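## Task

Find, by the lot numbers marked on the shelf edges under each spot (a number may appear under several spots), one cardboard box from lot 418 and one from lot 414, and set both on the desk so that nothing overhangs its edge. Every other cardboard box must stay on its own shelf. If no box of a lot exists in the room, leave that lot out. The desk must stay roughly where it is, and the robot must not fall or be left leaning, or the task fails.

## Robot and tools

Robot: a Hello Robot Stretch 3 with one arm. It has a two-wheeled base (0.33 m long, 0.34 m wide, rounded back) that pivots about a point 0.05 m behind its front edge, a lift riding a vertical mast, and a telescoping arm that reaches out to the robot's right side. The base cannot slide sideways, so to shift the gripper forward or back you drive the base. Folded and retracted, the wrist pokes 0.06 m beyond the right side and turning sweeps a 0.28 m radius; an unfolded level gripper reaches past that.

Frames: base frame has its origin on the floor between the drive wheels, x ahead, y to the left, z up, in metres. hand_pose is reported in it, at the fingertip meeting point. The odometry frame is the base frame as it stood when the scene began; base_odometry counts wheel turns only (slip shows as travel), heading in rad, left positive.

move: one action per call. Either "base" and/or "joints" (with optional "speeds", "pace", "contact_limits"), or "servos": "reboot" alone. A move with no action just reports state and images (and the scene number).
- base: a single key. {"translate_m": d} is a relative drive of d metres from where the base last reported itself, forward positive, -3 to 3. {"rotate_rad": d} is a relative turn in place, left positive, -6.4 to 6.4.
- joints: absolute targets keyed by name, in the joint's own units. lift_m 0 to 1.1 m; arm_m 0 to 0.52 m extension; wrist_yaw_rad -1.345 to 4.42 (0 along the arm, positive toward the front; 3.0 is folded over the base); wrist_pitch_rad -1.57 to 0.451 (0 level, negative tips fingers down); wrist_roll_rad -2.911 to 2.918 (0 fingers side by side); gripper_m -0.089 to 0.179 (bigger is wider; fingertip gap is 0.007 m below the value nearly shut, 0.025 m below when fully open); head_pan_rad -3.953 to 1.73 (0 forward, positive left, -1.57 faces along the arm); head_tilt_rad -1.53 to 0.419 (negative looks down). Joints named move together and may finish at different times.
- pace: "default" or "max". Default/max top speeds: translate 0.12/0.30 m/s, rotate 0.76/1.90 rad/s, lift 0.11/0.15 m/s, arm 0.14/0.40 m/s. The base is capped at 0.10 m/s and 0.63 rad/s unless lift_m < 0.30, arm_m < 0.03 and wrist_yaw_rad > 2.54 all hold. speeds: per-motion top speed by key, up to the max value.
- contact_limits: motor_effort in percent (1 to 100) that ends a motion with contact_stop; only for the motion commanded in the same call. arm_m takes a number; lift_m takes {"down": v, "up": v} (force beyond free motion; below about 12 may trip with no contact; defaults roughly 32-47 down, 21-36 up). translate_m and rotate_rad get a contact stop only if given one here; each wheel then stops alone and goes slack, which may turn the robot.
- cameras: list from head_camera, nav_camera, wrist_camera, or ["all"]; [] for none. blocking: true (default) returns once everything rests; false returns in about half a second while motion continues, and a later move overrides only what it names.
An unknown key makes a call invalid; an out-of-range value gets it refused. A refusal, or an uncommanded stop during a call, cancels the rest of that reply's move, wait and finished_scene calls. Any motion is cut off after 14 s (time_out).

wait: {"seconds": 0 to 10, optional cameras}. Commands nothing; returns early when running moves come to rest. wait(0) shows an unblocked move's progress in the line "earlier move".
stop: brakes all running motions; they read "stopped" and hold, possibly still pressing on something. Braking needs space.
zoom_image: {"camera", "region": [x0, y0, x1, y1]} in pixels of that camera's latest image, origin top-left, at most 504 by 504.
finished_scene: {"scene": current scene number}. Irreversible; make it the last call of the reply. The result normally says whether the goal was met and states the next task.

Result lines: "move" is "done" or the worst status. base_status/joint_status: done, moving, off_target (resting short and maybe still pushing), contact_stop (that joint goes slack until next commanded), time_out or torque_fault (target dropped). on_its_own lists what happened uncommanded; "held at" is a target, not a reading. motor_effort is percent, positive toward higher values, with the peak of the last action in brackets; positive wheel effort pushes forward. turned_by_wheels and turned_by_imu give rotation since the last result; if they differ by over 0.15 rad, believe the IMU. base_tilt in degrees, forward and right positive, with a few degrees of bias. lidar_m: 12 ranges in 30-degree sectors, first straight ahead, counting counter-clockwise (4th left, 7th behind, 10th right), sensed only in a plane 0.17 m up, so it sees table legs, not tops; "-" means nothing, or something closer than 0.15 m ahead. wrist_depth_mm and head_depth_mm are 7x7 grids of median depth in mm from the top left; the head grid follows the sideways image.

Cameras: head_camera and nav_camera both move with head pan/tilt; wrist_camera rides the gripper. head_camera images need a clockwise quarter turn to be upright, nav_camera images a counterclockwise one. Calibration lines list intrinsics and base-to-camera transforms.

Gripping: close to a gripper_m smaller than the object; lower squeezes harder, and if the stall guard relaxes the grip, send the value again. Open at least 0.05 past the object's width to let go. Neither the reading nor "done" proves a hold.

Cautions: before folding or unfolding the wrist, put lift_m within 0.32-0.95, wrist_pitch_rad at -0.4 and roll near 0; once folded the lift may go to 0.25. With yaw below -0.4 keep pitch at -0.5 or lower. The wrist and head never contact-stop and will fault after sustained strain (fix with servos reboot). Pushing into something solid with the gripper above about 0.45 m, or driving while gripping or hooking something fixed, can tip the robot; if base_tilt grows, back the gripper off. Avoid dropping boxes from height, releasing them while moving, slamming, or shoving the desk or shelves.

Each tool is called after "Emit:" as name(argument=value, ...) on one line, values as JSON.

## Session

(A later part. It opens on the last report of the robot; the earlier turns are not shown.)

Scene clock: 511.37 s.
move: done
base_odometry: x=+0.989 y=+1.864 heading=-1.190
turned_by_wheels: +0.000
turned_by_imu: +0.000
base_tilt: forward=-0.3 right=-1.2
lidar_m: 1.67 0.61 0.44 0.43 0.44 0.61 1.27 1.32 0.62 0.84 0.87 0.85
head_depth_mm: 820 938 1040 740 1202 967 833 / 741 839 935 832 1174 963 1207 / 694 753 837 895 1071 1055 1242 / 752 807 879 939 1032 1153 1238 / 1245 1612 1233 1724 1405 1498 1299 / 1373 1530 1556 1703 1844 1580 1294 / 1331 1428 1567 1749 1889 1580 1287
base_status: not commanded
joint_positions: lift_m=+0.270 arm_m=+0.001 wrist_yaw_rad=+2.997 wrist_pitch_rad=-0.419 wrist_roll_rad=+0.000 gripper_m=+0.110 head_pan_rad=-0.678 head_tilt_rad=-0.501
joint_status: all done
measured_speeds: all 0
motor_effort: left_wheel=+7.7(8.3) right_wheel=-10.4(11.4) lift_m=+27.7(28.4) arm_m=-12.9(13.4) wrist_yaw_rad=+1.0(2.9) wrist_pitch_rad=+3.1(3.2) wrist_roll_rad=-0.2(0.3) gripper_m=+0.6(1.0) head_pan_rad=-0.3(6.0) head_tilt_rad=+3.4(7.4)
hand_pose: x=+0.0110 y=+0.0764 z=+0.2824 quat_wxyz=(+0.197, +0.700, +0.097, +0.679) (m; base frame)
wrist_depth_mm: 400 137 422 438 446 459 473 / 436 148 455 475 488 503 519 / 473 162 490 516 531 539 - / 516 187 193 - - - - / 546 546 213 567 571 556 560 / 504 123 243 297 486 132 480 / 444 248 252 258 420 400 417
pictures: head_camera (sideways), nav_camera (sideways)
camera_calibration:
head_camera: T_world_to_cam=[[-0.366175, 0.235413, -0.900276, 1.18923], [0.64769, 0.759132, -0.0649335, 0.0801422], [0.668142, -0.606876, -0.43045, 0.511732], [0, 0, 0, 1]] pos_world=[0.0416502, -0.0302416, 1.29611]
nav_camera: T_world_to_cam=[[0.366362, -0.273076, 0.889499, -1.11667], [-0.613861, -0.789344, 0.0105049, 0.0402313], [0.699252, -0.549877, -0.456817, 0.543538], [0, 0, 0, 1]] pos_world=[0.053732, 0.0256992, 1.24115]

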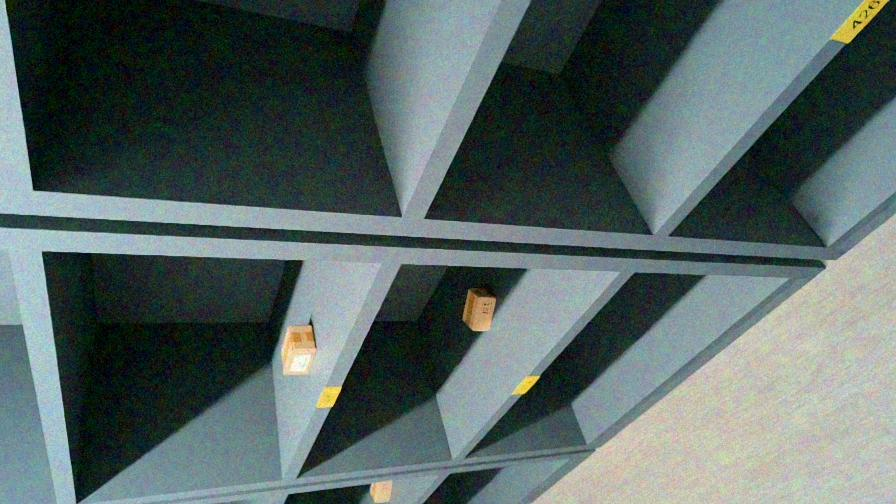

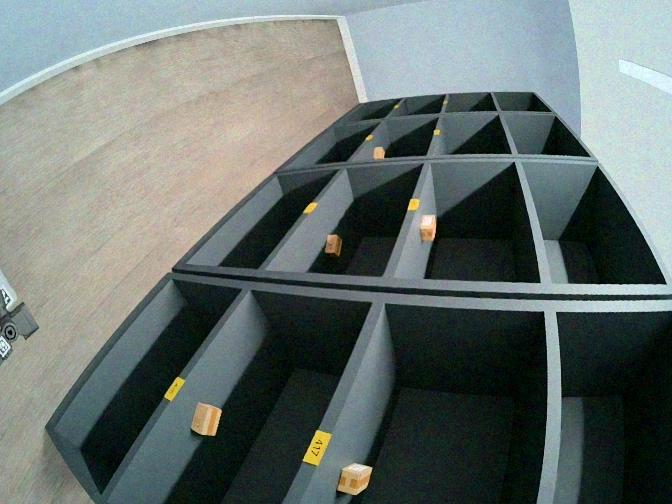

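Emit:
zoom_image(camera="head_camera", region=[300, 370, 360, 420])

Emit:
zoom_image(camera="head_camera", region=[495, 360, 555, 410])

Emit:
move(base={"translate_m":0.9}, pace="max", cameras=["head_camera","nav_camera"])

Emit:
zoom_image(camera="head_camera", region=[280, 340, 380, 460])

Emit:
zoom_image(camera="head_camera", region=[480, 340, 580, 460])

Scaled by 8.400 from the camera's 896x504 image, which has a finer 1280x720 frame.

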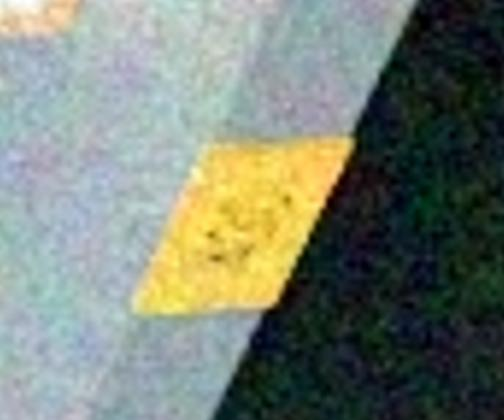

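Scaled by 8.400 from the camera's 896x504 image, which has a finer 1280x720 frame.

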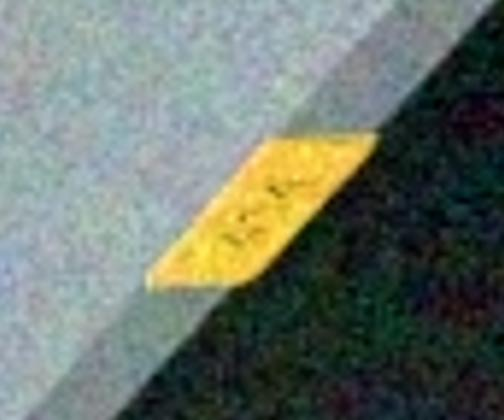

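Scene clock: 523.97 s.
move: done
base_odometry: x=+1.324 y=+1.028 heading=-1.190
turned_by_wheels: +0.000
turned_by_imu: +0.000
base_tilt: forward=-0.3 right=-1.2
lidar_m: 1.69 0.61 0.45 0.43 0.45 0.61 1.67 1.25 0.60 0.69 0.93 0.87
head_depth_mm: 829 1004 1063 741 1189 964 830 / 814 924 1019 783 1241 964 1212 / 741 830 919 894 1140 1016 1240 / 729 791 859 940 1055 1175 1249 / 1219 1605 1235 1624 1328 1474 1297 / 1419 1593 1518 1706 1829 1562 1299 / 1360 1476 1561 1706 1867 1579 1291
base_status: done
joint_positions: lift_m=+0.270 arm_m=+0.001 wrist_yaw_rad=+2.998 wrist_pitch_rad=-0.419 wrist_roll_rad=+0.000 gripper_m=+0.110 head_pan_rad=-0.700 head_tilt_rad=-0.499
joint_status: not commanded
measured_speeds: all 0
motor_effort: left_wheel=+5.8(12.7) right_wheel=+2.2(14.1) lift_m=+29.9(30.2) arm_m=-12.4(13.5) wrist_yaw_rad=+2.6(3.0) wrist_pitch_rad=+3.1(3.3) wrist_roll_rad=-0.1(0.3) gripper_m=+0.0(1.4) head_pan_rad=-3.2(3.7) head_tilt_rad=+2.2(4.4)
hand_pose: x=+0.0110 y=+0.0764 z=+0.2824 quat_wxyz=(+0.197, +0.700, +0.097, +0.679) (m; base frame)
wrist_depth_mm: 406 137 422 439 447 460 473 / 441 148 459 475 494 506 521 / 483 161 494 524 533 538 - / 529 188 191 - - - 626 / 550 543 214 570 569 561 559 / 495 123 242 295 484 132 481 / 444 247 253 259 418 398 418
pictures: head_camera (sideways), nav_camera (sideways)
camera_calibration:
head_camera: T_world_to_cam=[[-0.360064, 0.242877, -0.900758, 1.18978], [0.664508, 0.744458, -0.0648934, 0.0800341], [0.654816, -0.621927, -0.429446, 0.510477], [0, 0, 0, 1]] pos_world=[0.0409434, -0.0310722, 1.29612]
nav_camera: T_world_to_cam=[[0.359375, -0.280553, 0.890022, -1.11733], [-0.631355, -0.775423, 0.0105009, 0.040355], [0.687198, -0.565694, -0.455796, 0.542198], [0, 0, 0, 1]] pos_world=[0.0544224, 0.0245394, 1.24116]

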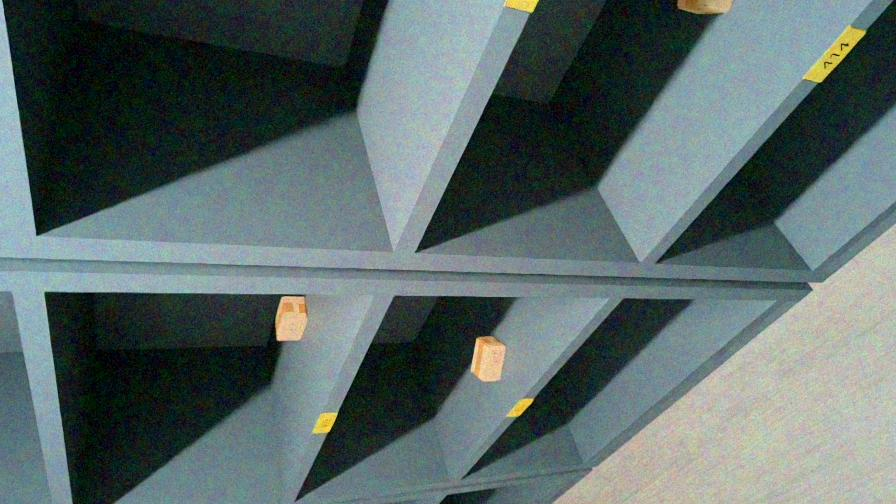

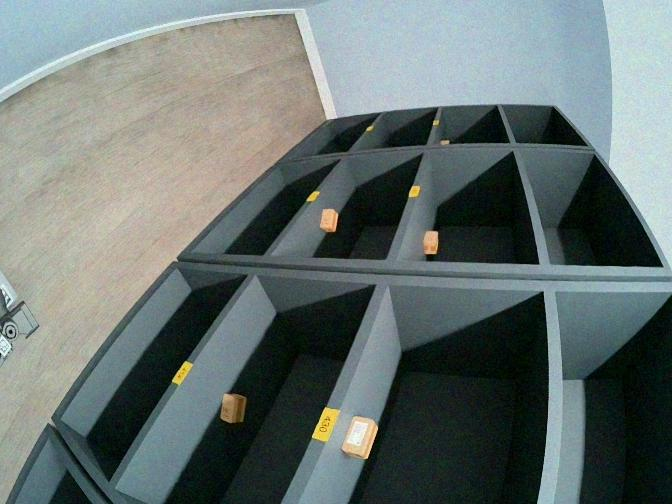

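Scaled by 4.200 from the camera's 896x504 image, which has a finer 1280x720 frame.

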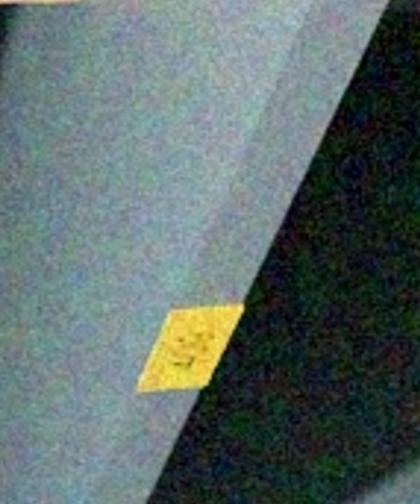

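Scaled by 4.200 from the camera's 896x504 image, which has a finer 1280x720 frame.

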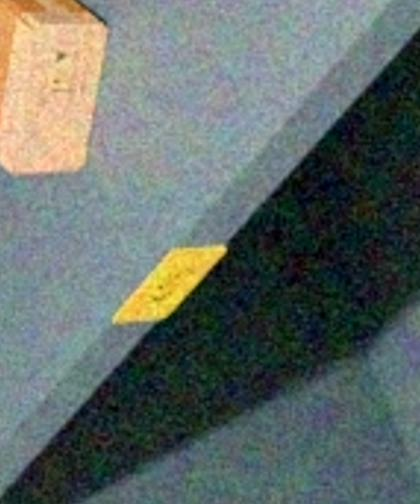

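Emit:
move(base={"translate_m": 0.22}, joints={"lift_m":0.66,"head_pan_rad":-1.6,"head_tilt_rad":-0.7})

Emit:
move(joints={"wrist_yaw_rad":0,"wrist_pitch_rad":-0.4,"gripper_m":0.12}, cameras=["head_camera","wrist_camera"])

Scene clock: 570.07 s.
move: done
base_odometry: x=+1.405 y=+0.824 heading=-1.189
turned_by_wheels: +0.000
turned_by_imu: +0.001
base_tilt: forward=-0.4 right=-1.3
lidar_m: 1.69 0.61 0.45 0.43 0.45 0.61 1.68 1.45 0.70 1.03 0.72 1.45
head_depth_mm: 849 922 708 997 940 1041 1166 / 848 929 702 1184 996 1251 1172 / 846 925 692 1183 983 1265 1166 / 843 921 676 1180 981 1263 1152 / 841 920 650 1176 976 1261 1142 / 834 904 668 1171 968 1244 1140 / 832 903 659 1160 961 1237 1131
base_status: done
joint_positions: lift_m=+0.660 arm_m=+0.001 wrist_yaw_rad=+2.998 wrist_pitch_rad=-0.419 wrist_roll_rad=+0.000 gripper_m=+0.110 head_pan_rad=-1.600 head_tilt_rad=-0.700
joint_status: all done
measured_speeds: all 0
motor_effort: left_wheel=+8.2(10.3) right_wheel=+1.7(11.6) lift_m=+29.9(34.4) arm_m=-12.3(13.1) wrist_yaw_rad=+1.5(3.2) wrist_pitch_rad=+3.1(3.2) wrist_roll_rad=+0.1(0.4) gripper_m=+0.7(1.0) head_pan_rad=+3.8(5.0) head_tilt_rad=-6.2(8.0)
hand_pose: x=+0.0110 y=+0.0764 z=+0.6724 quat_wxyz=(+0.197, +0.700, +0.097, +0.679) (m; base frame)
wrist_depth_mm: 405 137 427 441 452 461 479 / 445 148 465 476 492 509 521 / 484 162 496 523 535 537 - / 524 183 189 - - - - / - - 159 - - - - / - - 220 - - 126 - / - 124 270 810 812 129 805
pictures: none

Scene clock: 572.57 s.
move: done
base_odometry: x=+1.405 y=+0.824 heading=-1.189
turned_by_wheels: +0.000
turned_by_imu: +0.000
base_tilt: forward=-0.3 right=-1.2
lidar_m: 1.69 0.61 0.45 0.43 0.45 0.61 1.67 1.45 0.70 1.03 0.72 1.46
head_depth_mm: 851 919 708 995 942 1041 1172 / 848 929 700 1185 995 1245 1171 / 844 924 694 1190 983 1269 1163 / 842 923 676 1177 982 1259 436 / 838 916 649 1169 974 1257 1136 / 833 904 665 1171 970 1247 1144 / 834 900 660 1162 960 1242 1135
base_status: not commanded
joint_positions: lift_m=+0.660 arm_m=+0.001 wrist_yaw_rad=+0.003 wrist_pitch_rad=-0.419 wrist_roll_rad=+0.000 gripper_m=+0.120 head_pan_rad=-1.600 head_tilt_rad=-0.700
joint_status: all done
measured_speeds: all 0
motor_effort: left_wheel=+8.0(8.3) right_wheel=+1.6(2.1) lift_m=+23.4(28.9) arm_m=-11.9(12.9) wrist_yaw_rad=-3.0(6.7) wrist_pitch_rad=+3.1(5.5) wrist_roll_rad=+0.0(0.3) gripper_m=+1.0(46.6) head_pan_rad=+3.8(3.9) head_tilt_rad=-5.3(6.2)
hand_pose: x=-0.0208 y=-0.3698 z=+0.6724 quat_wxyz=(+0.692, +0.148, -0.691, -0.146) (m; base frame)
wrist_depth_mm: - - - - - 680 - / - - - - - 723 - / 503 522 537 539 528 527 521 / 453 450 451 447 442 440 436 / 449 441 436 - - 412 409 / - 123 - - - 125 - / - 125 - - - 117 105
pictures: head_camera (sideways), wrist_camera
camera_calibration:
head_camera: T_world_to_cam=[[-0.028688, 0.603736, -0.796668, 1.05197], [0.996616, -0.0441464, -0.0693435, 0.0837433], [-0.0770352, -0.795961, -0.600426, 0.737428], [0, 0, 0, 1]] pos_world=[0.0035268, -0.044449, 1.28665]
wrist_camera: T_world_to_cam=[[-0.998878, -0.0398567, -0.025569, -0.0117244], [-0.00240223, 0.581919, -0.813243, 0.794546], [0.0472923, -0.812269, -0.581362, 0.257684], [0, 0, 0, 1]] pos_world=[-0.021989, -0.25352, 0.795667]

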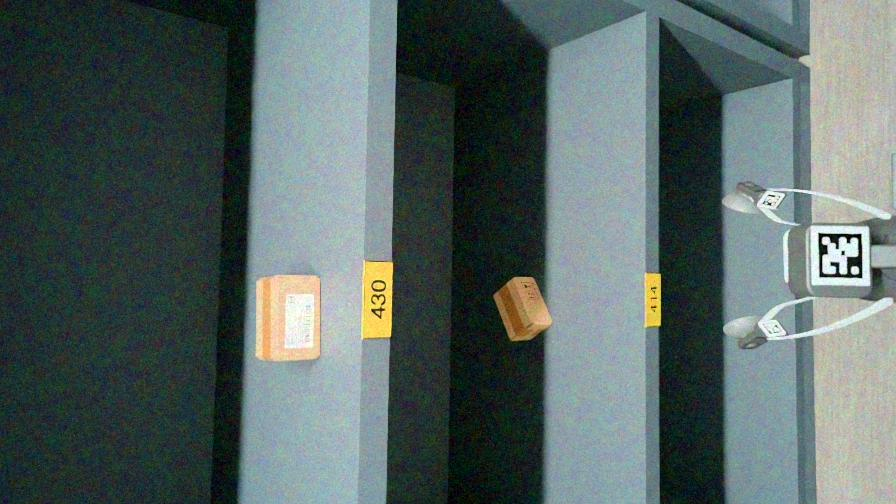

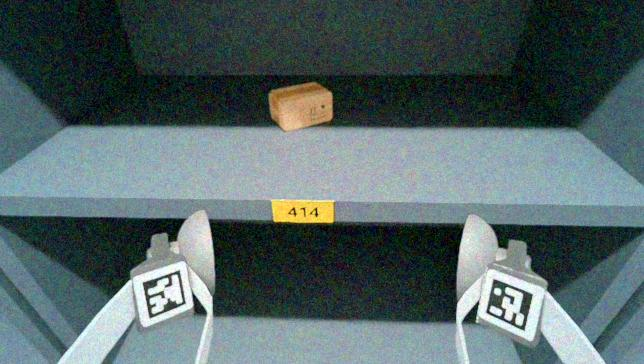

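Emit:
move(base={"translate_m": -0.013}, joints={"lift_m":0.675,"wrist_yaw_rad":0.42,"wrist_pitch_rad":-0.6,"gripper_m":0.16})

Emit:
move(joints={"arm_m":0.43}, contact_limits={"arm_m":35}, cameras=["head_camera","wrist_camera"])

Scene clock: 601.30 s.
move: done
base_odometry: x=+1.401 y=+0.836 heading=-1.189
turned_by_wheels: +0.000
turned_by_imu: +0.000
base_tilt: forward=-0.3 right=-1.2
lidar_m: 1.69 0.61 0.45 0.43 0.45 0.62 1.68 1.44 0.69 1.03 0.73 1.46
head_depth_mm: 848 922 710 960 939 1020 1166 / 845 929 701 1181 994 1228 1171 / 845 930 694 1177 987 1271 1169 / 842 927 686 1179 977 1259 1148 / 839 920 649 1174 974 1256 433 / 832 903 664 1171 967 1250 1133 / 834 900 659 1159 961 1241 1130
base_status: done
joint_positions: lift_m=+0.675 arm_m=+0.001 wrist_yaw_rad=+0.417 wrist_pitch_rad=-0.610 wrist_roll_rad=+0.000 gripper_m=+0.160 head_pan_rad=-1.600 head_tilt_rad=-0.700
joint_status: all done
measured_speeds: all 0
motor_effort: left_wheel=-5.0(7.7) right_wheel=-7.2(12.1) lift_m=+30.6(34.0) arm_m=-12.6(12.6) wrist_yaw_rad=+2.5(6.1) wrist_pitch_rad=+1.3(4.5) wrist_roll_rad=-0.1(0.3) gripper_m=+0.4(81.7) head_pan_rad=+2.9(4.0) head_tilt_rad=-5.5(6.2)
hand_pose: x=+0.0579 y=-0.3251 z=+0.6472 quat_wxyz=(+0.704, +0.347, -0.616, -0.068) (m; base frame)
wrist_depth_mm: - 498 - - 512 501 533 / - 604 516 488 489 478 475 / - - - - 418 402 395 / - - 759 - - 381 355 / 985 953 902 - - - - / 861 127 846 817 - 135 - / 116 743 763 751 745 - 109
pictures: none

Scene clock: 605.67 s.
move: done
base_odometry: x=+1.401 y=+0.836 heading=-1.189
turned_by_wheels: +0.000
turned_by_imu: +0.000
base_tilt: forward=-0.2 right=-1.1
lidar_m: 1.69 0.61 0.45 0.43 0.45 0.61 1.68 1.44 0.69 1.03 0.73 1.45
head_depth_mm: 846 923 707 964 939 1023 1166 / 846 929 701 1175 997 464 363 / 846 927 692 1159 559 1215 1148 / 839 925 683 688 927 1262 1154 / 836 919 648 1151 944 1259 1145 / 835 902 664 1166 961 1252 1143 / 836 902 658 1165 956 1241 1132
base_status: not commanded
joint_positions: lift_m=+0.675 arm_m=+0.430 wrist_yaw_rad=+0.417 wrist_pitch_rad=-0.610 wrist_roll_rad=+0.000 gripper_m=+0.160 head_pan_rad=-1.600 head_tilt_rad=-0.700
joint_status: all done
measured_speeds: all 0
motor_effort: left_wheel=-5.0(5.9) right_wheel=-7.7(8.6) lift_m=+25.3(31.4) arm_m=+12.8(15.5) wrist_yaw_rad=+1.9(3.3) wrist_pitch_rad=+1.5(1.6) wrist_roll_rad=-0.3(0.4) gripper_m=+0.4(1.1) head_pan_rad=+3.1(4.0) head_tilt_rad=-6.2(6.2)
contact_limits: arm_m 35 (drawing in: default 31, maximum 55; extending or still: default 40, maximum 69)
hand_pose: x=+0.0579 y=-0.7544 z=+0.6471 quat_wxyz=(+0.704, +0.348, -0.615, -0.069) (m; base frame)
wrist_depth_mm: 376 454 - - - - - / 391 469 476 448 - - - / 396 414 410 405 401 384 - / 358 355 353 347 343 345 337 / 314 304 308 250 250 301 299 / 272 127 274 227 233 137 265 / 115 243 246 244 243 237 112
pictures: head_camera (sideways), wrist_camera
camera_calibration:
head_camera: T_world_to_cam=[[-0.0287479, 0.603736, -0.796666, 1.05196], [0.996622, -0.04403, -0.0693306, 0.0837318], [-0.0769346, -0.795968, -0.60043, 0.737433], [0, 0, 0, 1]] pos_world=[0.0035269, -0.0444489, 1.28665]
wrist_camera: T_world_to_cam=[[-0.900841, -0.43296, -0.0321061, -0.247036], [-0.294368, 0.663486, -0.687848, 0.995255], [0.319113, -0.610191, -0.725145, 0.156575], [0, 0, 0, 1]] pos_world=[0.0204658, -0.671753, 0.790192]

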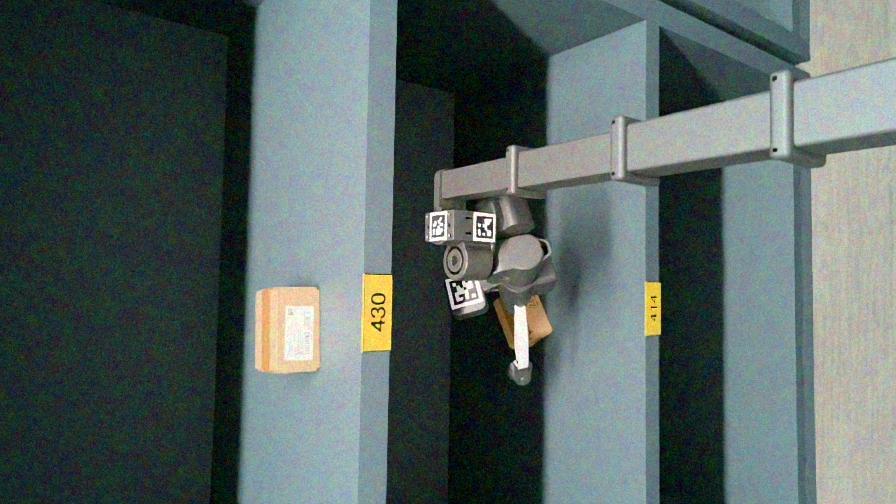

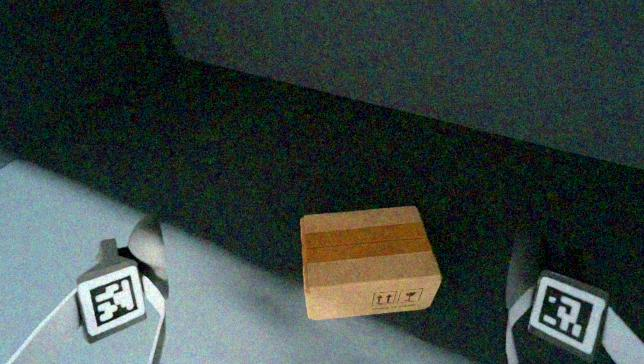

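Emit:
move(joints={"arm_m":0.487}, contact_limits={"arm_m":35})

Emit:
move(joints={"lift_m":0.585}, contact_limits={"lift_m":{"down":15}}, speeds={"lift_m":0.06}, cameras=["wrist_camera"])

Scene clock: 616.97 s.
move: done
base_odometry: x=+1.401 y=+0.836 heading=-1.189
turned_by_wheels: +0.000
turned_by_imu: +0.000
base_tilt: forward=-0.2 right=-1.2
lidar_m: 1.69 0.61 0.45 0.43 0.45 0.61 1.68 1.44 0.69 1.02 0.73 1.46
head_depth_mm: 848 919 708 961 941 1027 1168 / 846 934 701 1173 993 452 363 / 841 929 691 719 558 1208 1144 / 839 919 683 735 979 1261 1148 / 841 918 649 1151 976 1251 1148 / 834 904 662 1172 969 1237 1140 / 833 900 659 1160 962 1245 1132
base_status: not commanded
joint_positions: lift_m=+0.675 arm_m=+0.487 wrist_yaw_rad=+0.417 wrist_pitch_rad=-0.610 wrist_roll_rad=+0.000 gripper_m=+0.160 head_pan_rad=-1.600 head_tilt_rad=-0.700
joint_status: all done
measured_speeds: all 0
motor_effort: left_wheel=-5.6(5.8) right_wheel=-7.8(8.2) lift_m=+26.1(26.6) arm_m=+13.6(15.3) wrist_yaw_rad=+1.8(3.2) wrist_pitch_rad=+1.5(1.6) wrist_roll_rad=+0.0(0.4) gripper_m=+0.4(1.4) head_pan_rad=+2.4(3.6) head_tilt_rad=-5.4(6.0)
contact_limits: arm_m 35 (drawing in: default 31, maximum 55; extending or still: default 40, maximum 69)
hand_pose: x=+0.0579 y=-0.8114 z=+0.6471 quat_wxyz=(+0.704, +0.348, -0.615, -0.069) (m; base frame)
wrist_depth_mm: 374 433 - - - - - / 390 457 456 - - - - / 392 413 407 395 - - - / 360 355 353 348 345 341 321 / 313 304 308 304 303 301 297 / 272 127 273 218 270 137 266 / 115 242 241 196 233 236 112
pictures: none

Scene clock: 619.07 s.
move: done
base_odometry: x=+1.401 y=+0.836 heading=-1.189
turned_by_wheels: +0.000
turned_by_imu: +0.000
base_tilt: forward=-0.2 right=-1.1
lidar_m: 1.68 0.61 0.45 0.43 0.45 0.61 1.68 1.44 0.69 1.03 0.73 1.45
head_depth_mm: 848 922 708 962 938 1024 1168 / 844 930 701 1180 996 1224 1111 / 845 928 691 1179 705 553 1104 / 838 924 682 1183 897 1263 1153 / 839 918 649 1175 944 1252 1145 / 834 904 666 1167 965 1250 1142 / 832 899 659 1160 961 1243 1128
base_status: not commanded
joint_positions: lift_m=+0.585 arm_m=+0.487 wrist_yaw_rad=+0.417 wrist_pitch_rad=-0.611 wrist_roll_rad=+0.000 gripper_m=+0.160 head_pan_rad=-1.600 head_tilt_rad=-0.700
joint_status: all done
measured_speeds: all 0
motor_effort: left_wheel=-5.5(5.8) right_wheel=-7.7(8.1) lift_m=+25.4(25.9) arm_m=+12.3(13.7) wrist_yaw_rad=+2.0(3.4) wrist_pitch_rad=+1.5(1.6) wrist_roll_rad=+0.0(0.3) gripper_m=+0.3(1.4) head_pan_rad=+2.8(3.4) head_tilt_rad=-4.5(6.0)
contact_limits: arm_m 35 (drawing in: default 31, maximum 55; extending or still: default 40, maximum 69); lift_m down 15 (down: maximum 72; up: maximum 65)
hand_pose: x=+0.0579 y=-0.8114 z=+0.5571 quat_wxyz=(+0.704, +0.348, -0.615, -0.069) (m; base frame)
wrist_depth_mm: 370 399 373 - - - - / 325 318 318 314 298 290 - / 269 268 266 261 258 257 253 / 231 229 232 156 222 219 218 / 206 198 141 137 139 194 192 / 175 127 125 122 124 166 167 / 115 154 152 145 152 153 112
pictures: wrist_camera
camera_calibration:
wrist_camera: T_world_to_cam=[[-0.900843, -0.432952, -0.0321649, -0.274514], [-0.294391, 0.66363, -0.687698, 0.971102], [0.319086, -0.610039, -0.725284, 0.0568008], [0, 0, 0, 1]] pos_world=[0.0204658, -0.728654, 0.700192]

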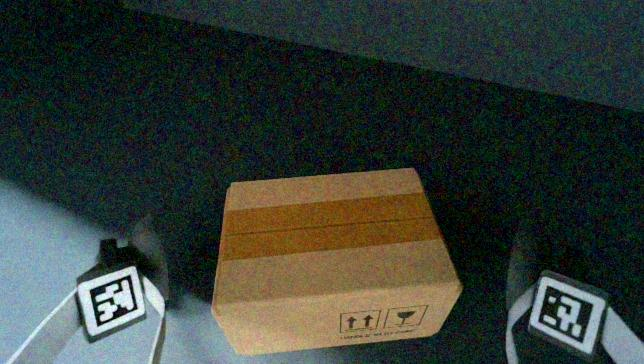

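Emit:
move(joints={"gripper_m":0.055})

Emit:
move(joints={"lift_m":0.665}, cameras=["wrist_camera"])

Emit:
move(joints={"arm_m":0})

Emit:
move(joints={"wrist_pitch_rad":-0.4,"wrist_yaw_rad":3.0,"lift_m":0.7}, speeds={"wrist_yaw_rad":1.0}, cameras=["wrist_camera"])

Scene clock: 628.50 s.
move: done
base_odometry: x=+1.401 y=+0.836 heading=-1.189
turned_by_wheels: +0.000
turned_by_imu: +0.000
base_tilt: forward=-0.4 right=-1.2
lidar_m: 1.69 0.61 0.45 0.43 0.45 0.61 1.68 1.44 0.69 1.03 0.73 1.46
head_depth_mm: 848 919 708 964 938 1022 1168 / 847 933 701 1176 998 1227 1114 / 843 926 692 1183 707 551 1102 / 842 919 686 1177 904 1258 1157 / 837 914 650 1173 944 1256 1148 / 835 907 663 1165 966 1242 1137 / 835 899 659 1160 959 1249 1133
base_status: not commanded
joint_positions: lift_m=+0.585 arm_m=+0.487 wrist_yaw_rad=+0.418 wrist_pitch_rad=-0.610 wrist_roll_rad=+0.000 gripper_m=+0.056 head_pan_rad=-1.600 head_tilt_rad=-0.700
joint_status: all done
measured_speeds: all 0
motor_effort: left_wheel=-5.5(5.7) right_wheel=-7.2(8.4) lift_m=+27.4(31.5) arm_m=+9.7(10.7) wrist_yaw_rad=+0.7(2.8) wrist_pitch_rad=+1.4(1.6) wrist_roll_rad=+0.0(0.3) gripper_m=-17.6(92.6) head_pan_rad=+2.7(3.2) head_tilt_rad=-5.1(5.8)
contact_limits: arm_m 35 (drawing in: default 31, maximum 55; extending or still: default 40, maximum 69); lift_m down 15 (down: maximum 72; up: maximum 65)
hand_pose: x=+0.0581 y=-0.8114 z=+0.5572 quat_wxyz=(+0.704, +0.348, -0.615, -0.068) (m; base frame)
wrist_depth_mm: 371 403 377 - - - - / 325 323 316 314 298 285 - / 270 267 264 261 259 257 253 / 231 230 228 156 217 221 218 / 207 200 141 137 139 193 193 / 179 179 128 124 131 165 172 / 164 122 134 152 154 150 158
pictures: none

Scene clock: 630.07 s.
move: done
base_odometry: x=+1.401 y=+0.836 heading=-1.189
turned_by_wheels: +0.000
turned_by_imu: +0.000
base_tilt: forward=-0.2 right=-1.1
lidar_m: 1.69 0.61 0.45 0.43 0.45 0.61 1.68 1.44 0.69 1.03 0.73 1.46
head_depth_mm: 847 916 710 962 939 1020 1170 / 844 929 699 1178 997 895 373 / 843 925 694 736 571 1212 1134 / 839 926 685 731 954 1262 1156 / 837 920 649 1146 974 1250 1142 / 835 908 662 1165 968 1250 1137 / 837 902 659 1162 962 1240 1133
base_status: not commanded
joint_positions: lift_m=+0.665 arm_m=+0.487 wrist_yaw_rad=+0.418 wrist_pitch_rad=-0.617 wrist_roll_rad=+0.000 gripper_m=+0.056 head_pan_rad=-1.600 head_tilt_rad=-0.700
joint_status: all done
measured_speeds: all 0
motor_effort: left_wheel=-4.9(5.7) right_wheel=-7.0(8.3) lift_m=+31.6(33.9) arm_m=+8.2(9.7) wrist_yaw_rad=+2.3(2.3) wrist_pitch_rad=+2.7(2.9) wrist_roll_rad=-0.1(0.3) gripper_m=-17.2(18.0) head_pan_rad=+2.3(3.0) head_tilt_rad=-4.5(6.1)
contact_limits: arm_m 35 (drawing in: default 31, maximum 55; extending or still: default 40, maximum 69)
hand_pose: x=+0.0576 y=-0.8103 z=+0.6357 quat_wxyz=(+0.704, +0.350, -0.614, -0.071) (m; base frame)
wrist_depth_mm: 376 431 - - - - - / 391 452 450 - - - - / 386 394 388 382 368 - - / 340 337 334 166 317 325 311 / 299 294 142 141 143 284 283 / 264 258 127 126 132 245 251 / 244 226 133 144 223 221 229
pictures: wrist_camera
camera_calibration:
wrist_camera: T_world_to_cam=[[-0.900536, -0.433575, -0.0323681, -0.272179], [-0.296852, 0.66754, -0.682839, 1.02462], [0.317669, -0.605313, -0.729851, 0.121466], [0, 0, 0, 1]] pos_world=[0.020469, -0.728462, 0.779495]

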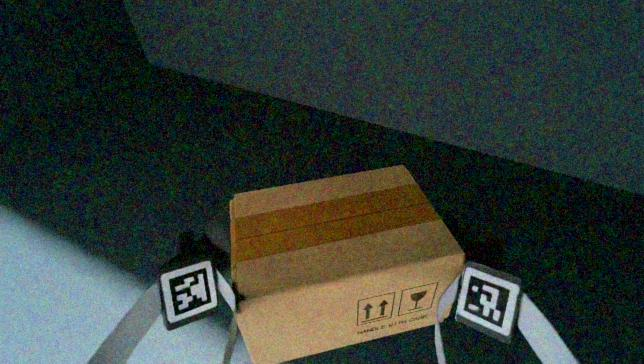

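Scene clock: 634.83 s.
move: done
base_odometry: x=+1.401 y=+0.836 heading=-1.189
turned_by_wheels: +0.000
turned_by_imu: +0.000
base_tilt: forward=-0.4 right=-1.1
lidar_m: 1.69 0.61 0.45 0.43 0.45 0.61 1.68 1.44 0.69 1.03 0.73 1.46
head_depth_mm: 848 919 709 967 943 1021 1171 / 846 933 698 1185 998 1228 1174 / 841 927 691 1176 992 1271 1160 / 844 923 685 1183 979 1261 1143 / 841 915 650 1177 970 1254 444 / 837 903 664 1165 971 1246 1093 / 833 902 658 1164 961 1243 1133
base_status: not commanded
joint_positions: lift_m=+0.665 arm_m=+0.001 wrist_yaw_rad=+0.418 wrist_pitch_rad=-0.618 wrist_roll_rad=+0.000 gripper_m=+0.056 head_pan_rad=-1.600 head_tilt_rad=-0.700
joint_status: all done
measured_speeds: all 0
motor_effort: left_wheel=-5.2(5.8) right_wheel=-7.6(8.3) lift_m=+26.4(32.0) arm_m=-12.9(14.7) wrist_yaw_rad=+0.7(2.4) wrist_pitch_rad=+2.8(2.9) wrist_roll_rad=+0.0(0.3) gripper_m=-17.8(17.8) head_pan_rad=+2.2(3.1) head_tilt_rad=-4.8(6.0)
hand_pose: x=+0.0576 y=-0.3238 z=+0.6357 quat_wxyz=(+0.704, +0.350, -0.614, -0.071) (m; base frame)
wrist_depth_mm: - 504 - 523 538 529 522 / - - 498 461 455 453 443 / - - - - 409 381 374 / - - 675 166 163 - 345 / 941 955 142 141 143 - - / 833 124 127 126 132 124 - / 769 725 133 145 712 120 -
pictures: none

Scene clock: 638.10 s.
move: done
base_odometry: x=+1.401 y=+0.836 heading=-1.189
turned_by_wheels: +0.000
turned_by_imu: +0.000
base_tilt: forward=-0.3 right=-1.2
lidar_m: 1.69 0.61 0.45 0.43 0.45 0.61 1.68 1.44 0.69 1.03 0.73 1.46
head_depth_mm: 852 920 710 963 939 1021 1168 / 845 928 703 1176 994 1221 1172 / 844 927 693 1186 986 1267 1166 / 838 925 685 1185 982 1259 1152 / 837 916 649 1176 973 1259 1147 / 834 906 663 1168 964 1238 1143 / 834 898 659 1159 964 1238 1131
base_status: not commanded
joint_positions: lift_m=+0.700 arm_m=+0.001 wrist_yaw_rad=+2.997 wrist_pitch_rad=-0.428 wrist_roll_rad=+0.000 gripper_m=+0.056 head_pan_rad=-1.600 head_tilt_rad=-0.700
joint_status: all done
measured_speeds: all 0
motor_effort: left_wheel=-4.8(6.0) right_wheel=-7.3(8.1) lift_m=+31.7(34.3) arm_m=-7.8(13.4) wrist_yaw_rad=+1.4(5.8) wrist_pitch_rad=+4.7(7.5) wrist_roll_rad=+0.2(0.4) gripper_m=-17.2(17.6) head_pan_rad=+2.1(2.8) head_tilt_rad=-4.5(5.7)
hand_pose: x=+0.0110 y=+0.0752 z=+0.7104 quat_wxyz=(+0.200, +0.700, +0.100, +0.678) (m; base frame)
wrist_depth_mm: 403 138 428 438 449 460 477 / 448 148 462 479 491 509 520 / 481 163 501 526 534 543 - / 529 184 186 160 159 - - / - - 143 141 142 - - / - - 127 126 132 124 - / - - 130 145 826 823 843
pictures: wrist_camera
camera_calibration:
wrist_camera: T_world_to_cam=[[0.993793, -0.108175, -0.025941, 0.0223336], [-0.0845602, -0.583084, -0.807999, 0.651318], [0.0722795, 0.805178, -0.588612, 0.522976], [0, 0, 0, 1]] pos_world=[-0.00491989, -0.0388999, 0.834674]

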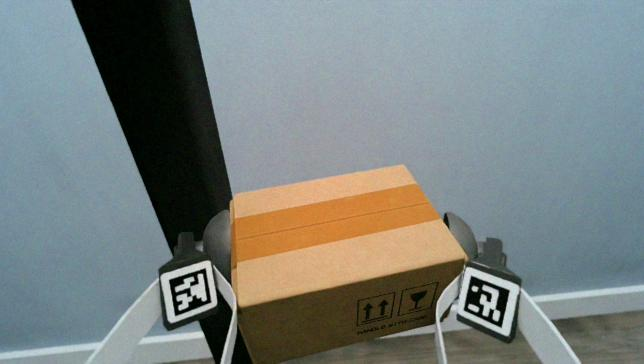

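Emit:
move(base={"translate_m": -1.107}, joints={"lift_m":0.29})

Emit:
move(base={"rotate_rad": 0.33})

Emit:
move(base={"translate_m": -0.75}, pace="max")

Emit:
move(base={"rotate_rad": -0.35})

Emit:
move(base={"rotate_rad": 1.57}, cameras=["nav_camera"])

Scene clock: 657.03 s.
move: done
base_odometry: x=+0.988 y=+1.863 heading=-1.189
turned_by_wheels: +0.000
turned_by_imu: -0.001
base_tilt: forward=-0.2 right=-1.3
lidar_m: 1.68 0.61 0.45 0.43 0.44 0.61 1.28 1.32 0.62 0.84 0.87 0.85
head_depth_mm: 577 571 603 2002 1701 1399 1185 / 812 805 684 784 848 1315 1184 / 848 928 694 1164 989 1211 1164 / 840 929 684 1184 983 1263 1160 / 842 924 677 1180 972 1258 1153 / 839 908 671 1177 937 1246 1137 / 837 904 661 1168 960 1245 1134
base_status: done
joint_positions: lift_m=+0.290 arm_m=+0.001 wrist_yaw_rad=+2.997 wrist_pitch_rad=-0.428 wrist_roll_rad=+0.000 gripper_m=+0.056 head_pan_rad=-1.600 head_tilt_rad=-0.700
joint_status: all done
measured_speeds: all 0
motor_effort: left_wheel=-1.6(11.8) right_wheel=-12.2(14.6) lift_m=+24.6(30.8) arm_m=+13.0(13.0) wrist_yaw_rad=+1.9(3.8) wrist_pitch_rad=+4.6(4.8) wrist_roll_rad=-0.1(0.5) gripper_m=-17.4(17.7) head_pan_rad=+1.2(2.4) head_tilt_rad=-4.2(5.8)
hand_pose: x=+0.0109 y=+0.0753 z=+0.3005 quat_wxyz=(+0.200, +0.700, +0.100, +0.679) (m; base frame)
wrist_depth_mm: 402 137 425 436 451 461 475 / 441 148 459 469 489 510 516 / 482 163 490 524 525 540 - / 527 188 188 162 159 - - / 549 558 143 141 142 580 574 / 521 124 127 126 133 483 496 / 462 266 133 145 417 417 436
pictures: none

Scene clock: 658.63 s.
move: done
base_odometry: x=+0.988 y=+1.863 heading=-0.860
turned_by_wheels: +0.330
turned_by_imu: +0.325
base_tilt: forward=-0.2 right=-1.3
lidar_m: 0.78 0.48 0.43 0.43 0.51 0.96 1.28 1.53 0.62 1.03 0.85 1.66
head_depth_mm: 812 895 710 1133 1006 892 1119 / 834 909 703 1155 998 1226 1135 / 860 935 692 1178 988 1242 1159 / 885 951 687 1205 955 1289 1168 / 909 983 715 1235 1004 1290 1162 / 942 1002 749 1224 1030 1280 1155 / 892 914 777 1091 1057 1279 1154
base_status: done
joint_positions: lift_m=+0.290 arm_m=+0.001 wrist_yaw_rad=+2.997 wrist_pitch_rad=-0.428 wrist_roll_rad=+0.000 gripper_m=+0.056 head_pan_rad=-1.600 head_tilt_rad=-0.700
joint_status: not commanded
measured_speeds: all 0
motor_effort: left_wheel=-8.6(12.8) right_wheel=+9.6(12.3) lift_m=+24.3(25.2) arm_m=+11.9(13.3) wrist_yaw_rad=+2.2(3.2) wrist_pitch_rad=+4.6(4.8) wrist_roll_rad=+0.0(0.3) gripper_m=-16.7(17.7) head_pan_rad=+1.3(2.0) head_tilt_rad=-4.7(5.4)
hand_pose: x=+0.0109 y=+0.0753 z=+0.3005 quat_wxyz=(+0.200, +0.700, +0.100, +0.679) (m; base frame)
wrist_depth_mm: 528 138 468 445 422 400 383 / - 148 507 487 459 433 413 / - 162 174 526 499 476 444 / 702 184 182 161 520 515 483 / 609 583 142 141 142 536 514 / 517 124 127 126 132 486 498 / 462 265 133 145 417 416 434
pictures: none

Scene clock: 662.47 s.
move: done
base_odometry: x=+0.499 y=+2.432 heading=-0.859
turned_by_wheels: +0.000
turned_by_imu: -0.001
base_tilt: forward=-0.1 right=-1.2
lidar_m: 1.21 0.74 0.66 0.67 0.64 0.57 0.57 0.69 1.29 0.82 0.56 1.37
head_depth_mm: 2471 2727 2869 2160 1699 1389 1194 / 2545 2774 2957 2163 1688 1391 1181 / 2582 2869 2920 2145 1683 1380 1180 / 2703 2899 2853 2103 1676 1376 1171 / 2753 3099 2860 2113 1653 1365 1162 / 2796 2630 947 1003 1121 1256 1160 / 649 691 739 799 870 954 1083
base_status: done
joint_positions: lift_m=+0.290 arm_m=+0.001 wrist_yaw_rad=+2.997 wrist_pitch_rad=-0.428 wrist_roll_rad=+0.000 gripper_m=+0.056 head_pan_rad=-1.600 head_tilt_rad=-0.700
joint_status: not commanded
measured_speeds: all 0
motor_effort: left_wheel=-0.7(13.7) right_wheel=-4.9(14.9) lift_m=+24.5(25.3) arm_m=+9.6(12.3) wrist_yaw_rad=+2.8(3.1) wrist_pitch_rad=+4.6(4.8) wrist_roll_rad=+0.1(0.4) gripper_m=-16.7(17.7) head_pan_rad=+0.7(1.9) head_tilt_rad=-4.4(5.7)
hand_pose: x=+0.0108 y=+0.0753 z=+0.3005 quat_wxyz=(+0.200, +0.700, +0.100, +0.679) (m; base frame)
wrist_depth_mm: 534 137 - - - - - / 580 148 - - - - - / 596 163 174 - - - - / 590 183 190 166 683 681 671 / 589 586 143 140 143 583 576 / 517 124 127 126 132 486 498 / 461 266 133 145 423 416 440
pictures: none

Scene clock: 664.10 s.
move: done
base_odometry: x=+0.499 y=+2.432 heading=-1.209
turned_by_wheels: -0.350
turned_by_imu: -0.344
base_tilt: forward=-0.2 right=-1.2
lidar_m: 1.36 0.97 0.70 0.66 0.68 0.60 0.57 0.59 0.79 2.05 0.65 0.57
head_depth_mm: 1380 1370 1374 1359 1372 1322 1193 / 1903 1907 1899 1881 1644 1396 1182 / 2544 2784 2711 2132 1681 1388 1172 / 2576 2851 2877 2121 1667 1374 1175 / 2562 2865 2864 2084 1659 1360 1163 / 2536 2821 2806 2067 1635 1363 1167 / 2510 2802 2668 2059 1630 1342 1156
base_status: done
joint_positions: lift_m=+0.290 arm_m=+0.001 wrist_yaw_rad=+2.997 wrist_pitch_rad=-0.428 wrist_roll_rad=+0.000 gripper_m=+0.056 head_pan_rad=-1.600 head_tilt_rad=-0.700
joint_status: not commanded
measured_speeds: all 0
motor_effort: left_wheel=+8.5(11.7) right_wheel=-9.9(12.2) lift_m=+24.9(25.5) arm_m=+8.0(10.3) wrist_yaw_rad=+2.7(3.5) wrist_pitch_rad=+4.7(4.8) wrist_roll_rad=+0.1(0.3) gripper_m=-17.2(17.8) head_pan_rad=+0.8(1.7) head_tilt_rad=-4.4(5.4)
hand_pose: x=+0.0108 y=+0.0753 z=+0.3005 quat_wxyz=(+0.200, +0.700, +0.100, +0.679) (m; base frame)
wrist_depth_mm: - 137 - - - - - / - 149 - - - - - / - 162 171 - 806 794 828 / 710 185 191 166 683 706 687 / 606 583 142 141 143 588 575 / 513 124 127 126 132 488 500 / 464 266 133 145 417 417 438
pictures: none

Scene clock: 667.47 s.
move: done
base_odometry: x=+0.499 y=+2.432 heading=+0.361
turned_by_wheels: +1.570
turned_by_imu: +1.545
base_tilt: forward=-0.3 right=-1.2
lidar_m: 0.66 0.68 0.60 0.57 0.59 0.78 1.96 0.66 0.57 1.37 0.98 0.70
head_depth_mm: 1111 1159 1392 1278 1002 859 1013 / 1146 1202 1404 1314 1497 1312 1133 / 1914 2139 2066 1736 1621 1386 1175 / 3408 3761 2914 2112 1676 1370 1169 / 3392 3769 2867 2088 1639 1370 1161 / 3358 3707 2866 2088 1649 1354 1165 / 2509 2470 2424 2059 1630 1343 1154
base_status: done
joint_positions: lift_m=+0.290 arm_m=+0.001 wrist_yaw_rad=+2.997 wrist_pitch_rad=-0.428 wrist_roll_rad=+0.000 gripper_m=+0.056 head_pan_rad=-1.600 head_tilt_rad=-0.700
joint_status: not commanded
measured_speeds: all 0
motor_effort: left_wheel=-8.5(13.1) right_wheel=+8.5(12.1) lift_m=+25.6(25.7) arm_m=-5.1(8.4) wrist_yaw_rad=+2.1(3.1) wrist_pitch_rad=+4.7(4.8) wrist_roll_rad=-0.3(0.3) gripper_m=-16.9(17.8) head_pan_rad=+0.7(1.5) head_tilt_rad=-4.5(5.5)
hand_pose: x=+0.0108 y=+0.0753 z=+0.3005 quat_wxyz=(+0.200, +0.700, +0.100, +0.679) (m; base frame)
wrist_depth_mm: 513 137 552 574 595 612 629 / 567 148 597 622 637 - 706 / 614 163 192 - - - 733 / - 180 186 161 657 693 667 / 607 586 143 141 143 584 574 / 524 124 127 126 132 486 497 / 464 265 133 145 419 416 437
pictures: nav_camera (sideways)
camera_calibration:
nav_camera: T_world_to_cam=[[-0.00110266, -0.623954, 0.78146, -0.973534], [-0.99992, 0.0105278, 0.006995, 0.0471679], [-0.0125916, -0.78139, -0.623916, 0.765231], [0, 0, 0, 1]] pos_world=[0.0557262, -0.00999287, 1.23789]

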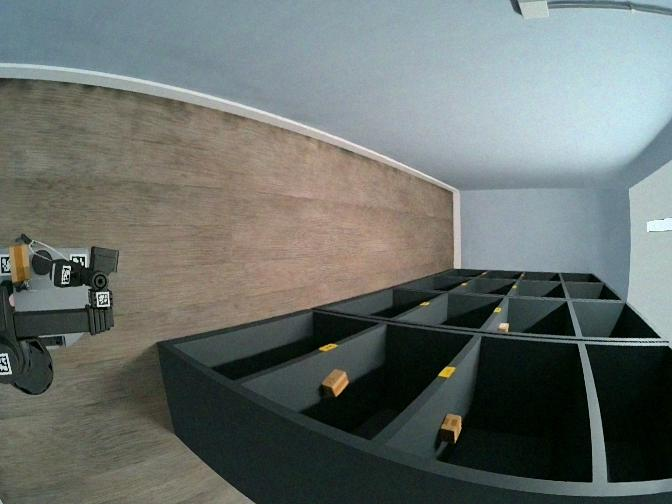

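Emit:
move(base={"translate_m": -1.0}, pace="max")

Emit:
move(base={"rotate_rad": 0.54})

Emit:
move(base={"translate_m": -0.8}, pace="max")

Emit:
move(base={"rotate_rad": -2.14}, joints={"head_pan_rad":-1.0,"head_tilt_rad":-0.5}, cameras=["nav_camera"])

Scene clock: 679.77 s.
move: done
base_odometry: x=-0.437 y=+2.079 heading=+0.361
turned_by_wheels: +0.000
turned_by_imu: -0.001
base_tilt: forward=-0.3 right=-1.2
lidar_m: 1.65 0.79 0.56 0.53 0.55 0.72 1.82 1.86 2.67 0.89 0.52 0.67
head_depth_mm: 3527 3691 2992 2166 1687 1401 1184 / 3505 3873 2984 2137 1697 1388 1183 / 3430 3726 2907 2129 1679 1389 1178 / 3486 3740 2905 2106 1654 1367 1161 / 3390 3580 2729 2096 1653 1373 1166 / 1311 1299 1283 1263 1262 1260 1118 / 731 726 721 717 717 802 991
base_status: done
joint_positions: lift_m=+0.290 arm_m=+0.001 wrist_yaw_rad=+2.997 wrist_pitch_rad=-0.428 wrist_roll_rad=+0.000 gripper_m=+0.056 head_pan_rad=-1.600 head_tilt_rad=-0.700
joint_status: not commanded
measured_speeds: all 0
motor_effort: left_wheel=-4.9(14.6) right_wheel=-4.4(14.8) lift_m=+24.8(26.2) arm_m=-12.0(13.4) wrist_yaw_rad=+2.1(3.6) wrist_pitch_rad=+4.6(4.8) wrist_roll_rad=-0.1(0.3) gripper_m=-16.9(17.7) head_pan_rad=+0.7(1.1) head_tilt_rad=-4.5(5.1)
hand_pose: x=+0.0108 y=+0.0753 z=+0.3005 quat_wxyz=(+0.200, +0.700, +0.100, +0.679) (m; base frame)
wrist_depth_mm: 480 137 517 535 550 574 597 / 528 149 559 577 600 628 633 / 570 163 599 631 - - - / - 179 183 160 165 686 691 / 609 586 143 141 143 581 582 / 521 124 127 126 132 486 499 / 462 266 133 145 419 416 436
pictures: none

Scene clock: 681.73 s.
move: done
base_odometry: x=-0.437 y=+2.079 heading=+0.900
turned_by_wheels: +0.540
turned_by_imu: +0.531
base_tilt: forward=-0.2 right=-1.1
lidar_m: 0.78 0.55 0.53 0.55 0.73 1.87 1.86 2.21 0.85 0.53 0.67 1.65
head_depth_mm: 797 1130 1969 2160 1689 1394 1193 / 536 668 893 1333 1631 1381 1187 / 421 479 575 732 1009 1313 1176 / 432 480 542 622 736 910 1122 / 454 508 578 671 801 986 1142 / 479 538 619 726 879 1108 1161 / 507 576 666 790 972 1286 1151
base_status: done
joint_positions: lift_m=+0.290 arm_m=+0.001 wrist_yaw_rad=+2.997 wrist_pitch_rad=-0.428 wrist_roll_rad=+0.000 gripper_m=+0.056 head_pan_rad=-1.600 head_tilt_rad=-0.700
joint_status: not commanded
measured_speeds: all 0
motor_effort: left_wheel=-9.5(13.1) right_wheel=+8.4(12.6) lift_m=+26.1(26.2) arm_m=-12.1(12.9) wrist_yaw_rad=+1.6(3.1) wrist_pitch_rad=+4.7(4.8) wrist_roll_rad=-0.3(0.5) gripper_m=-17.2(17.6) head_pan_rad=+0.0(0.8) head_tilt_rad=-4.4(5.0)
hand_pose: x=+0.0108 y=+0.0753 z=+0.3005 quat_wxyz=(+0.200, +0.700, +0.100, +0.679) (m; base frame)
wrist_depth_mm: - 137 615 571 524 478 438 / - 148 - 607 564 510 467 / 935 162 172 - 612 547 499 / 728 189 191 162 163 571 537 / 613 587 143 141 142 583 564 / 515 124 127 126 132 484 497 / 463 265 133 145 420 416 434
pictures: none

Scene clock: 685.73 s.
move: done
base_odometry: x=-0.934 y=+1.452 heading=+0.900
turned_by_wheels: +0.000
turned_by_imu: -0.001
base_tilt: forward=-0.2 right=-1.2
lidar_m: 1.32 0.95 0.91 0.94 1.25 1.39 1.07 1.50 3.36 1.30 0.93 0.90
head_depth_mm: 3027 3390 2975 2179 1714 1397 1192 / 2680 3206 2991 2138 1695 1394 1186 / 2074 2403 2662 2139 1678 1380 1179 / 1659 1887 2178 2117 1663 1371 1170 / 1383 1527 1721 1898 1650 1362 1166 / 1192 1300 1445 1585 1622 1356 1164 / 1054 1126 1220 1343 1476 1358 1159
base_status: done
joint_positions: lift_m=+0.290 arm_m=+0.001 wrist_yaw_rad=+2.997 wrist_pitch_rad=-0.428 wrist_roll_rad=+0.000 gripper_m=+0.056 head_pan_rad=-1.600 head_tilt_rad=-0.700
joint_status: not commanded
measured_speeds: all 0
motor_effort: left_wheel=-1.3(17.2) right_wheel=-7.2(11.9) lift_m=+25.5(26.3) arm_m=-12.5(13.6) wrist_yaw_rad=+1.3(3.3) wrist_pitch_rad=+4.7(4.8) wrist_roll_rad=-0.1(0.3) gripper_m=-16.8(17.8) head_pan_rad=-0.1(0.8) head_tilt_rad=-4.2(5.0)
hand_pose: x=+0.0108 y=+0.0753 z=+0.3005 quat_wxyz=(+0.200, +0.700, +0.100, +0.679) (m; base frame)
wrist_depth_mm: - 137 - - - - - / - 148 - - - - - / 921 163 844 885 889 833 790 / 737 188 191 166 680 696 700 / 605 579 143 140 143 584 583 / 515 124 127 126 132 485 496 / 463 266 132 145 420 416 436
pictures: none

Scene clock: 689.83 s.
move: done
base_odometry: x=-0.934 y=+1.452 heading=-1.239
turned_by_wheels: -2.140
turned_by_imu: -2.106
base_tilt: forward=-0.3 right=-1.2
lidar_m: 3.34 1.34 0.94 0.90 1.37 0.96 0.91 0.93 1.22 1.39 1.06 1.35
head_depth_mm: 1139 1207 1299 1395 1512 1575 1339 / 1197 1273 1373 1484 1607 1614 1315 / 1261 1343 1443 1429 1728 1597 1310 / 1322 1423 1545 1336 1076 1472 1304 / 1392 1520 1653 1318 967 1595 1269 / 1482 1611 1767 1313 1054 1580 1293 / 1584 1733 1854 1294 1810 1566 1290
base_status: done
joint_positions: lift_m=+0.290 arm_m=+0.001 wrist_yaw_rad=+2.997 wrist_pitch_rad=-0.428 wrist_roll_rad=+0.000 gripper_m=+0.056 head_pan_rad=-1.000 head_tilt_rad=-0.500
joint_status: all done
measured_speeds: all 0
motor_effort: left_wheel=+7.7(12.1) right_wheel=-10.4(13.7) lift_m=+26.2(26.7) arm_m=-12.9(13.5) wrist_yaw_rad=+2.4(3.2) wrist_pitch_rad=+4.7(4.8) wrist_roll_rad=-0.3(0.4) gripper_m=-17.2(17.7) head_pan_rad=-2.9(5.6) head_tilt_rad=+4.3(9.5)
hand_pose: x=+0.0108 y=+0.0753 z=+0.3005 quat_wxyz=(+0.200, +0.700, +0.100, +0.679) (m; base frame)
wrist_depth_mm: - 138 - 902 - - - / - 148 - - - - - / 943 163 851 892 883 869 875 / 733 188 190 166 675 712 692 / 602 586 143 141 143 578 579 / 519 124 127 126 132 490 504 / 461 265 133 145 416 418 436
pictures: nav_camera (sideways)
camera_calibration:
nav_camera: T_world_to_cam=[[0.260749, -0.374397, 0.889852, -1.11651], [-0.832121, -0.554494, 0.0105338, 0.041563], [0.489473, -0.743212, -0.456127, 0.543848], [0, 0, 0, 1]] pos_world=[0.0595154, 0.00922121, 1.24116]

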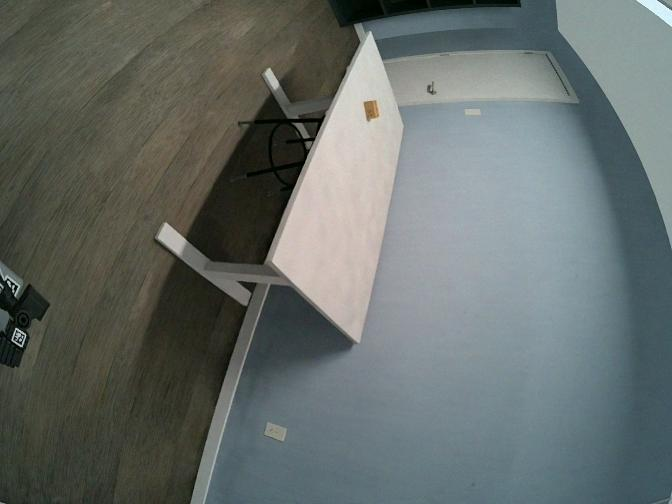

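Emit:
move(base={"translate_m": 1.1}, pace="max")

Emit:
move(joints={"lift_m":0.95,"head_pan_rad":-1.57}, pace="max")

Emit:
move(joints={"wrist_yaw_rad":0}, speeds={"wrist_yaw_rad":1.2}, cameras=["head_camera"])

Scene clock: 703.10 s.
move: done
base_odometry: x=-0.576 y=+0.412 heading=-1.239
turned_by_wheels: +0.000
turned_by_imu: +0.001
base_tilt: forward=-0.4 right=-1.2
lidar_m: 2.28 1.43 1.00 0.95 0.97 1.28 2.00 2.01 1.04 0.81 0.71 1.75
head_depth_mm: 1086 1153 1236 1295 956 733 1225 / 1142 1225 1306 1357 944 750 1319 / 1204 1289 1384 1345 901 778 1277 / 1261 1362 1476 1329 930 1466 1304 / 1335 1445 1568 1309 926 1451 1295 / 1412 1516 1668 1747 959 1580 1262 / 1501 1633 1807 1977 1036 1578 1286
base_status: done
joint_positions: lift_m=+0.290 arm_m=+0.001 wrist_yaw_rad=+2.997 wrist_pitch_rad=-0.428 wrist_roll_rad=+0.000 gripper_m=+0.056 head_pan_rad=-1.000 head_tilt_rad=-0.500
joint_status: not commanded
measured_speeds: all 0
motor_effort: left_wheel=+2.7(13.4) right_wheel=+1.8(13.8) lift_m=+26.9(27.4) arm_m=-11.9(13.1) wrist_yaw_rad=+1.5(3.9) wrist_pitch_rad=+4.6(4.8) wrist_roll_rad=-0.1(0.3) gripper_m=-17.3(17.6) head_pan_rad=-2.6(3.8) head_tilt_rad=+2.9(4.7)
hand_pose: x=+0.0108 y=+0.0753 z=+0.3005 quat_wxyz=(+0.200, +0.700, +0.100, +0.679) (m; base frame)
wrist_depth_mm: - 138 909 - - - - / - 149 959 - - - - / 874 163 870 923 889 878 866 / 744 188 190 166 679 689 695 / 604 593 143 141 143 589 580 / 520 124 127 126 132 487 495 / 464 265 133 145 420 415 437
pictures: none

Scene clock: 708.30 s.
move: done
base_odometry: x=-0.576 y=+0.412 heading=-1.239
turned_by_wheels: +0.000
turned_by_imu: +0.000
base_tilt: forward=-0.3 right=-1.2
lidar_m: 2.28 1.43 1.00 0.95 0.97 1.28 2.00 2.01 1.04 0.81 0.71 1.76
head_depth_mm: 1125 1216 1324 1374 953 - - / 1113 1207 1316 1363 948 779 - / 1109 1204 1304 1345 944 747 - / 1104 1191 1297 1329 929 765 - / 1096 1187 1283 1318 927 741 - / 1089 1175 1276 1306 917 758 - / 1087 1172 1266 1290 868 757 1282
base_status: not commanded
joint_positions: lift_m=+0.950 arm_m=+0.001 wrist_yaw_rad=+2.997 wrist_pitch_rad=-0.427 wrist_roll_rad=+0.000 gripper_m=+0.056 head_pan_rad=-1.570 head_tilt_rad=-0.500
joint_status: all done
measured_speeds: all 0
motor_effort: left_wheel=+2.5(2.9) right_wheel=+1.6(2.4) lift_m=+28.4(35.8) arm_m=-11.9(12.7) wrist_yaw_rad=+2.1(3.2) wrist_pitch_rad=+4.6(4.8) wrist_roll_rad=+0.1(0.5) gripper_m=-16.9(17.7) head_pan_rad=+3.2(4.0) head_tilt_rad=+3.4(4.1)
hand_pose: x=+0.0108 y=+0.0754 z=+0.9606 quat_wxyz=(+0.200, +0.700, +0.100, +0.679) (m; base frame)
wrist_depth_mm: - 137 896 - - - - / - 148 966 - - - - / - 163 - - - - - / - 184 190 166 - - - / - - 143 141 142 - - / - 124 127 126 132 - - / - - 133 145 - - -
pictures: none

Scene clock: 711.53 s.
move: done
base_odometry: x=-0.576 y=+0.412 heading=-1.239
turned_by_wheels: +0.000
turned_by_imu: +0.000
base_tilt: forward=-0.3 right=-1.1
lidar_m: 2.28 1.43 1.00 0.95 0.97 1.28 1.99 2.01 1.04 0.81 0.71 1.76
head_depth_mm: 1115 1215 1327 1379 954 - - / 1114 1208 1310 1359 951 777 - / 1111 1204 1304 1350 938 - - / 1101 1196 1296 1331 933 - - / 1095 1185 1288 1319 928 697 1268 / 1088 1174 1286 1303 918 759 1233 / 1081 1166 1272 1288 868 756 1255
base_status: not commanded
joint_positions: lift_m=+0.950 arm_m=+0.001 wrist_yaw_rad=+0.003 wrist_pitch_rad=-0.427 wrist_roll_rad=+0.000 gripper_m=+0.056 head_pan_rad=-1.570 head_tilt_rad=-0.500
joint_status: all done
measured_speeds: all 0
motor_effort: left_wheel=+2.5(3.1) right_wheel=+1.7(2.3) lift_m=+24.1(28.1) arm_m=-11.3(12.1) wrist_yaw_rad=-2.1(6.4) wrist_pitch_rad=+4.5(4.7) wrist_roll_rad=-0.1(0.3) gripper_m=-17.0(17.6) head_pan_rad=+3.4(3.8) head_tilt_rad=+2.4(3.3)
hand_pose: x=-0.0209 y=-0.3687 z=+0.9606 quat_wxyz=(+0.691, +0.151, -0.690, -0.149) (m; base frame)
wrist_depth_mm: - - - - - - - / - - - - - - - / - - - - - - - / - 589 - 161 159 - - / - - 143 140 142 - - / - - 127 126 132 127 - / - - 133 144 - - -
pictures: head_camera (sideways)
camera_calibration:
head_camera: T_world_to_cam=[[-0.0466225, 0.4322, -0.900572, 1.18763], [0.997505, -0.0277038, -0.0649363, 0.0780437], [-0.0530148, -0.901352, -0.42983, 0.515315], [0, 0, 0, 1]] pos_world=[0.00484088, -0.0466531, 1.29612]

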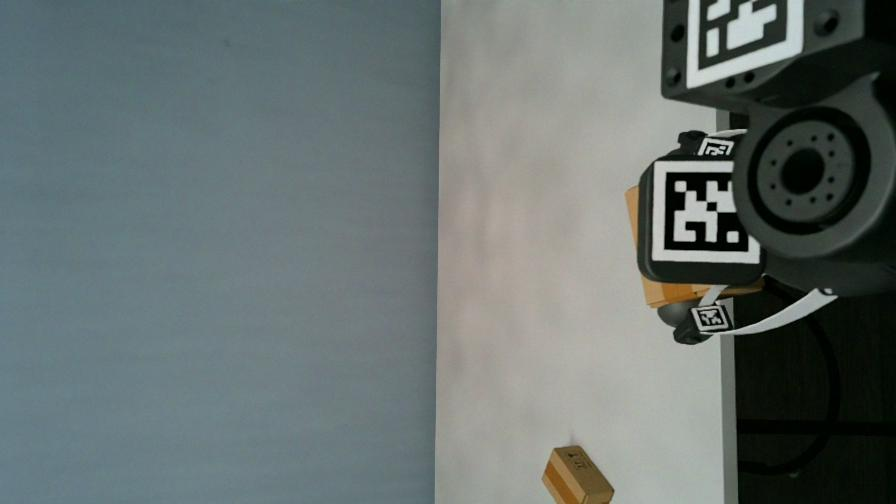

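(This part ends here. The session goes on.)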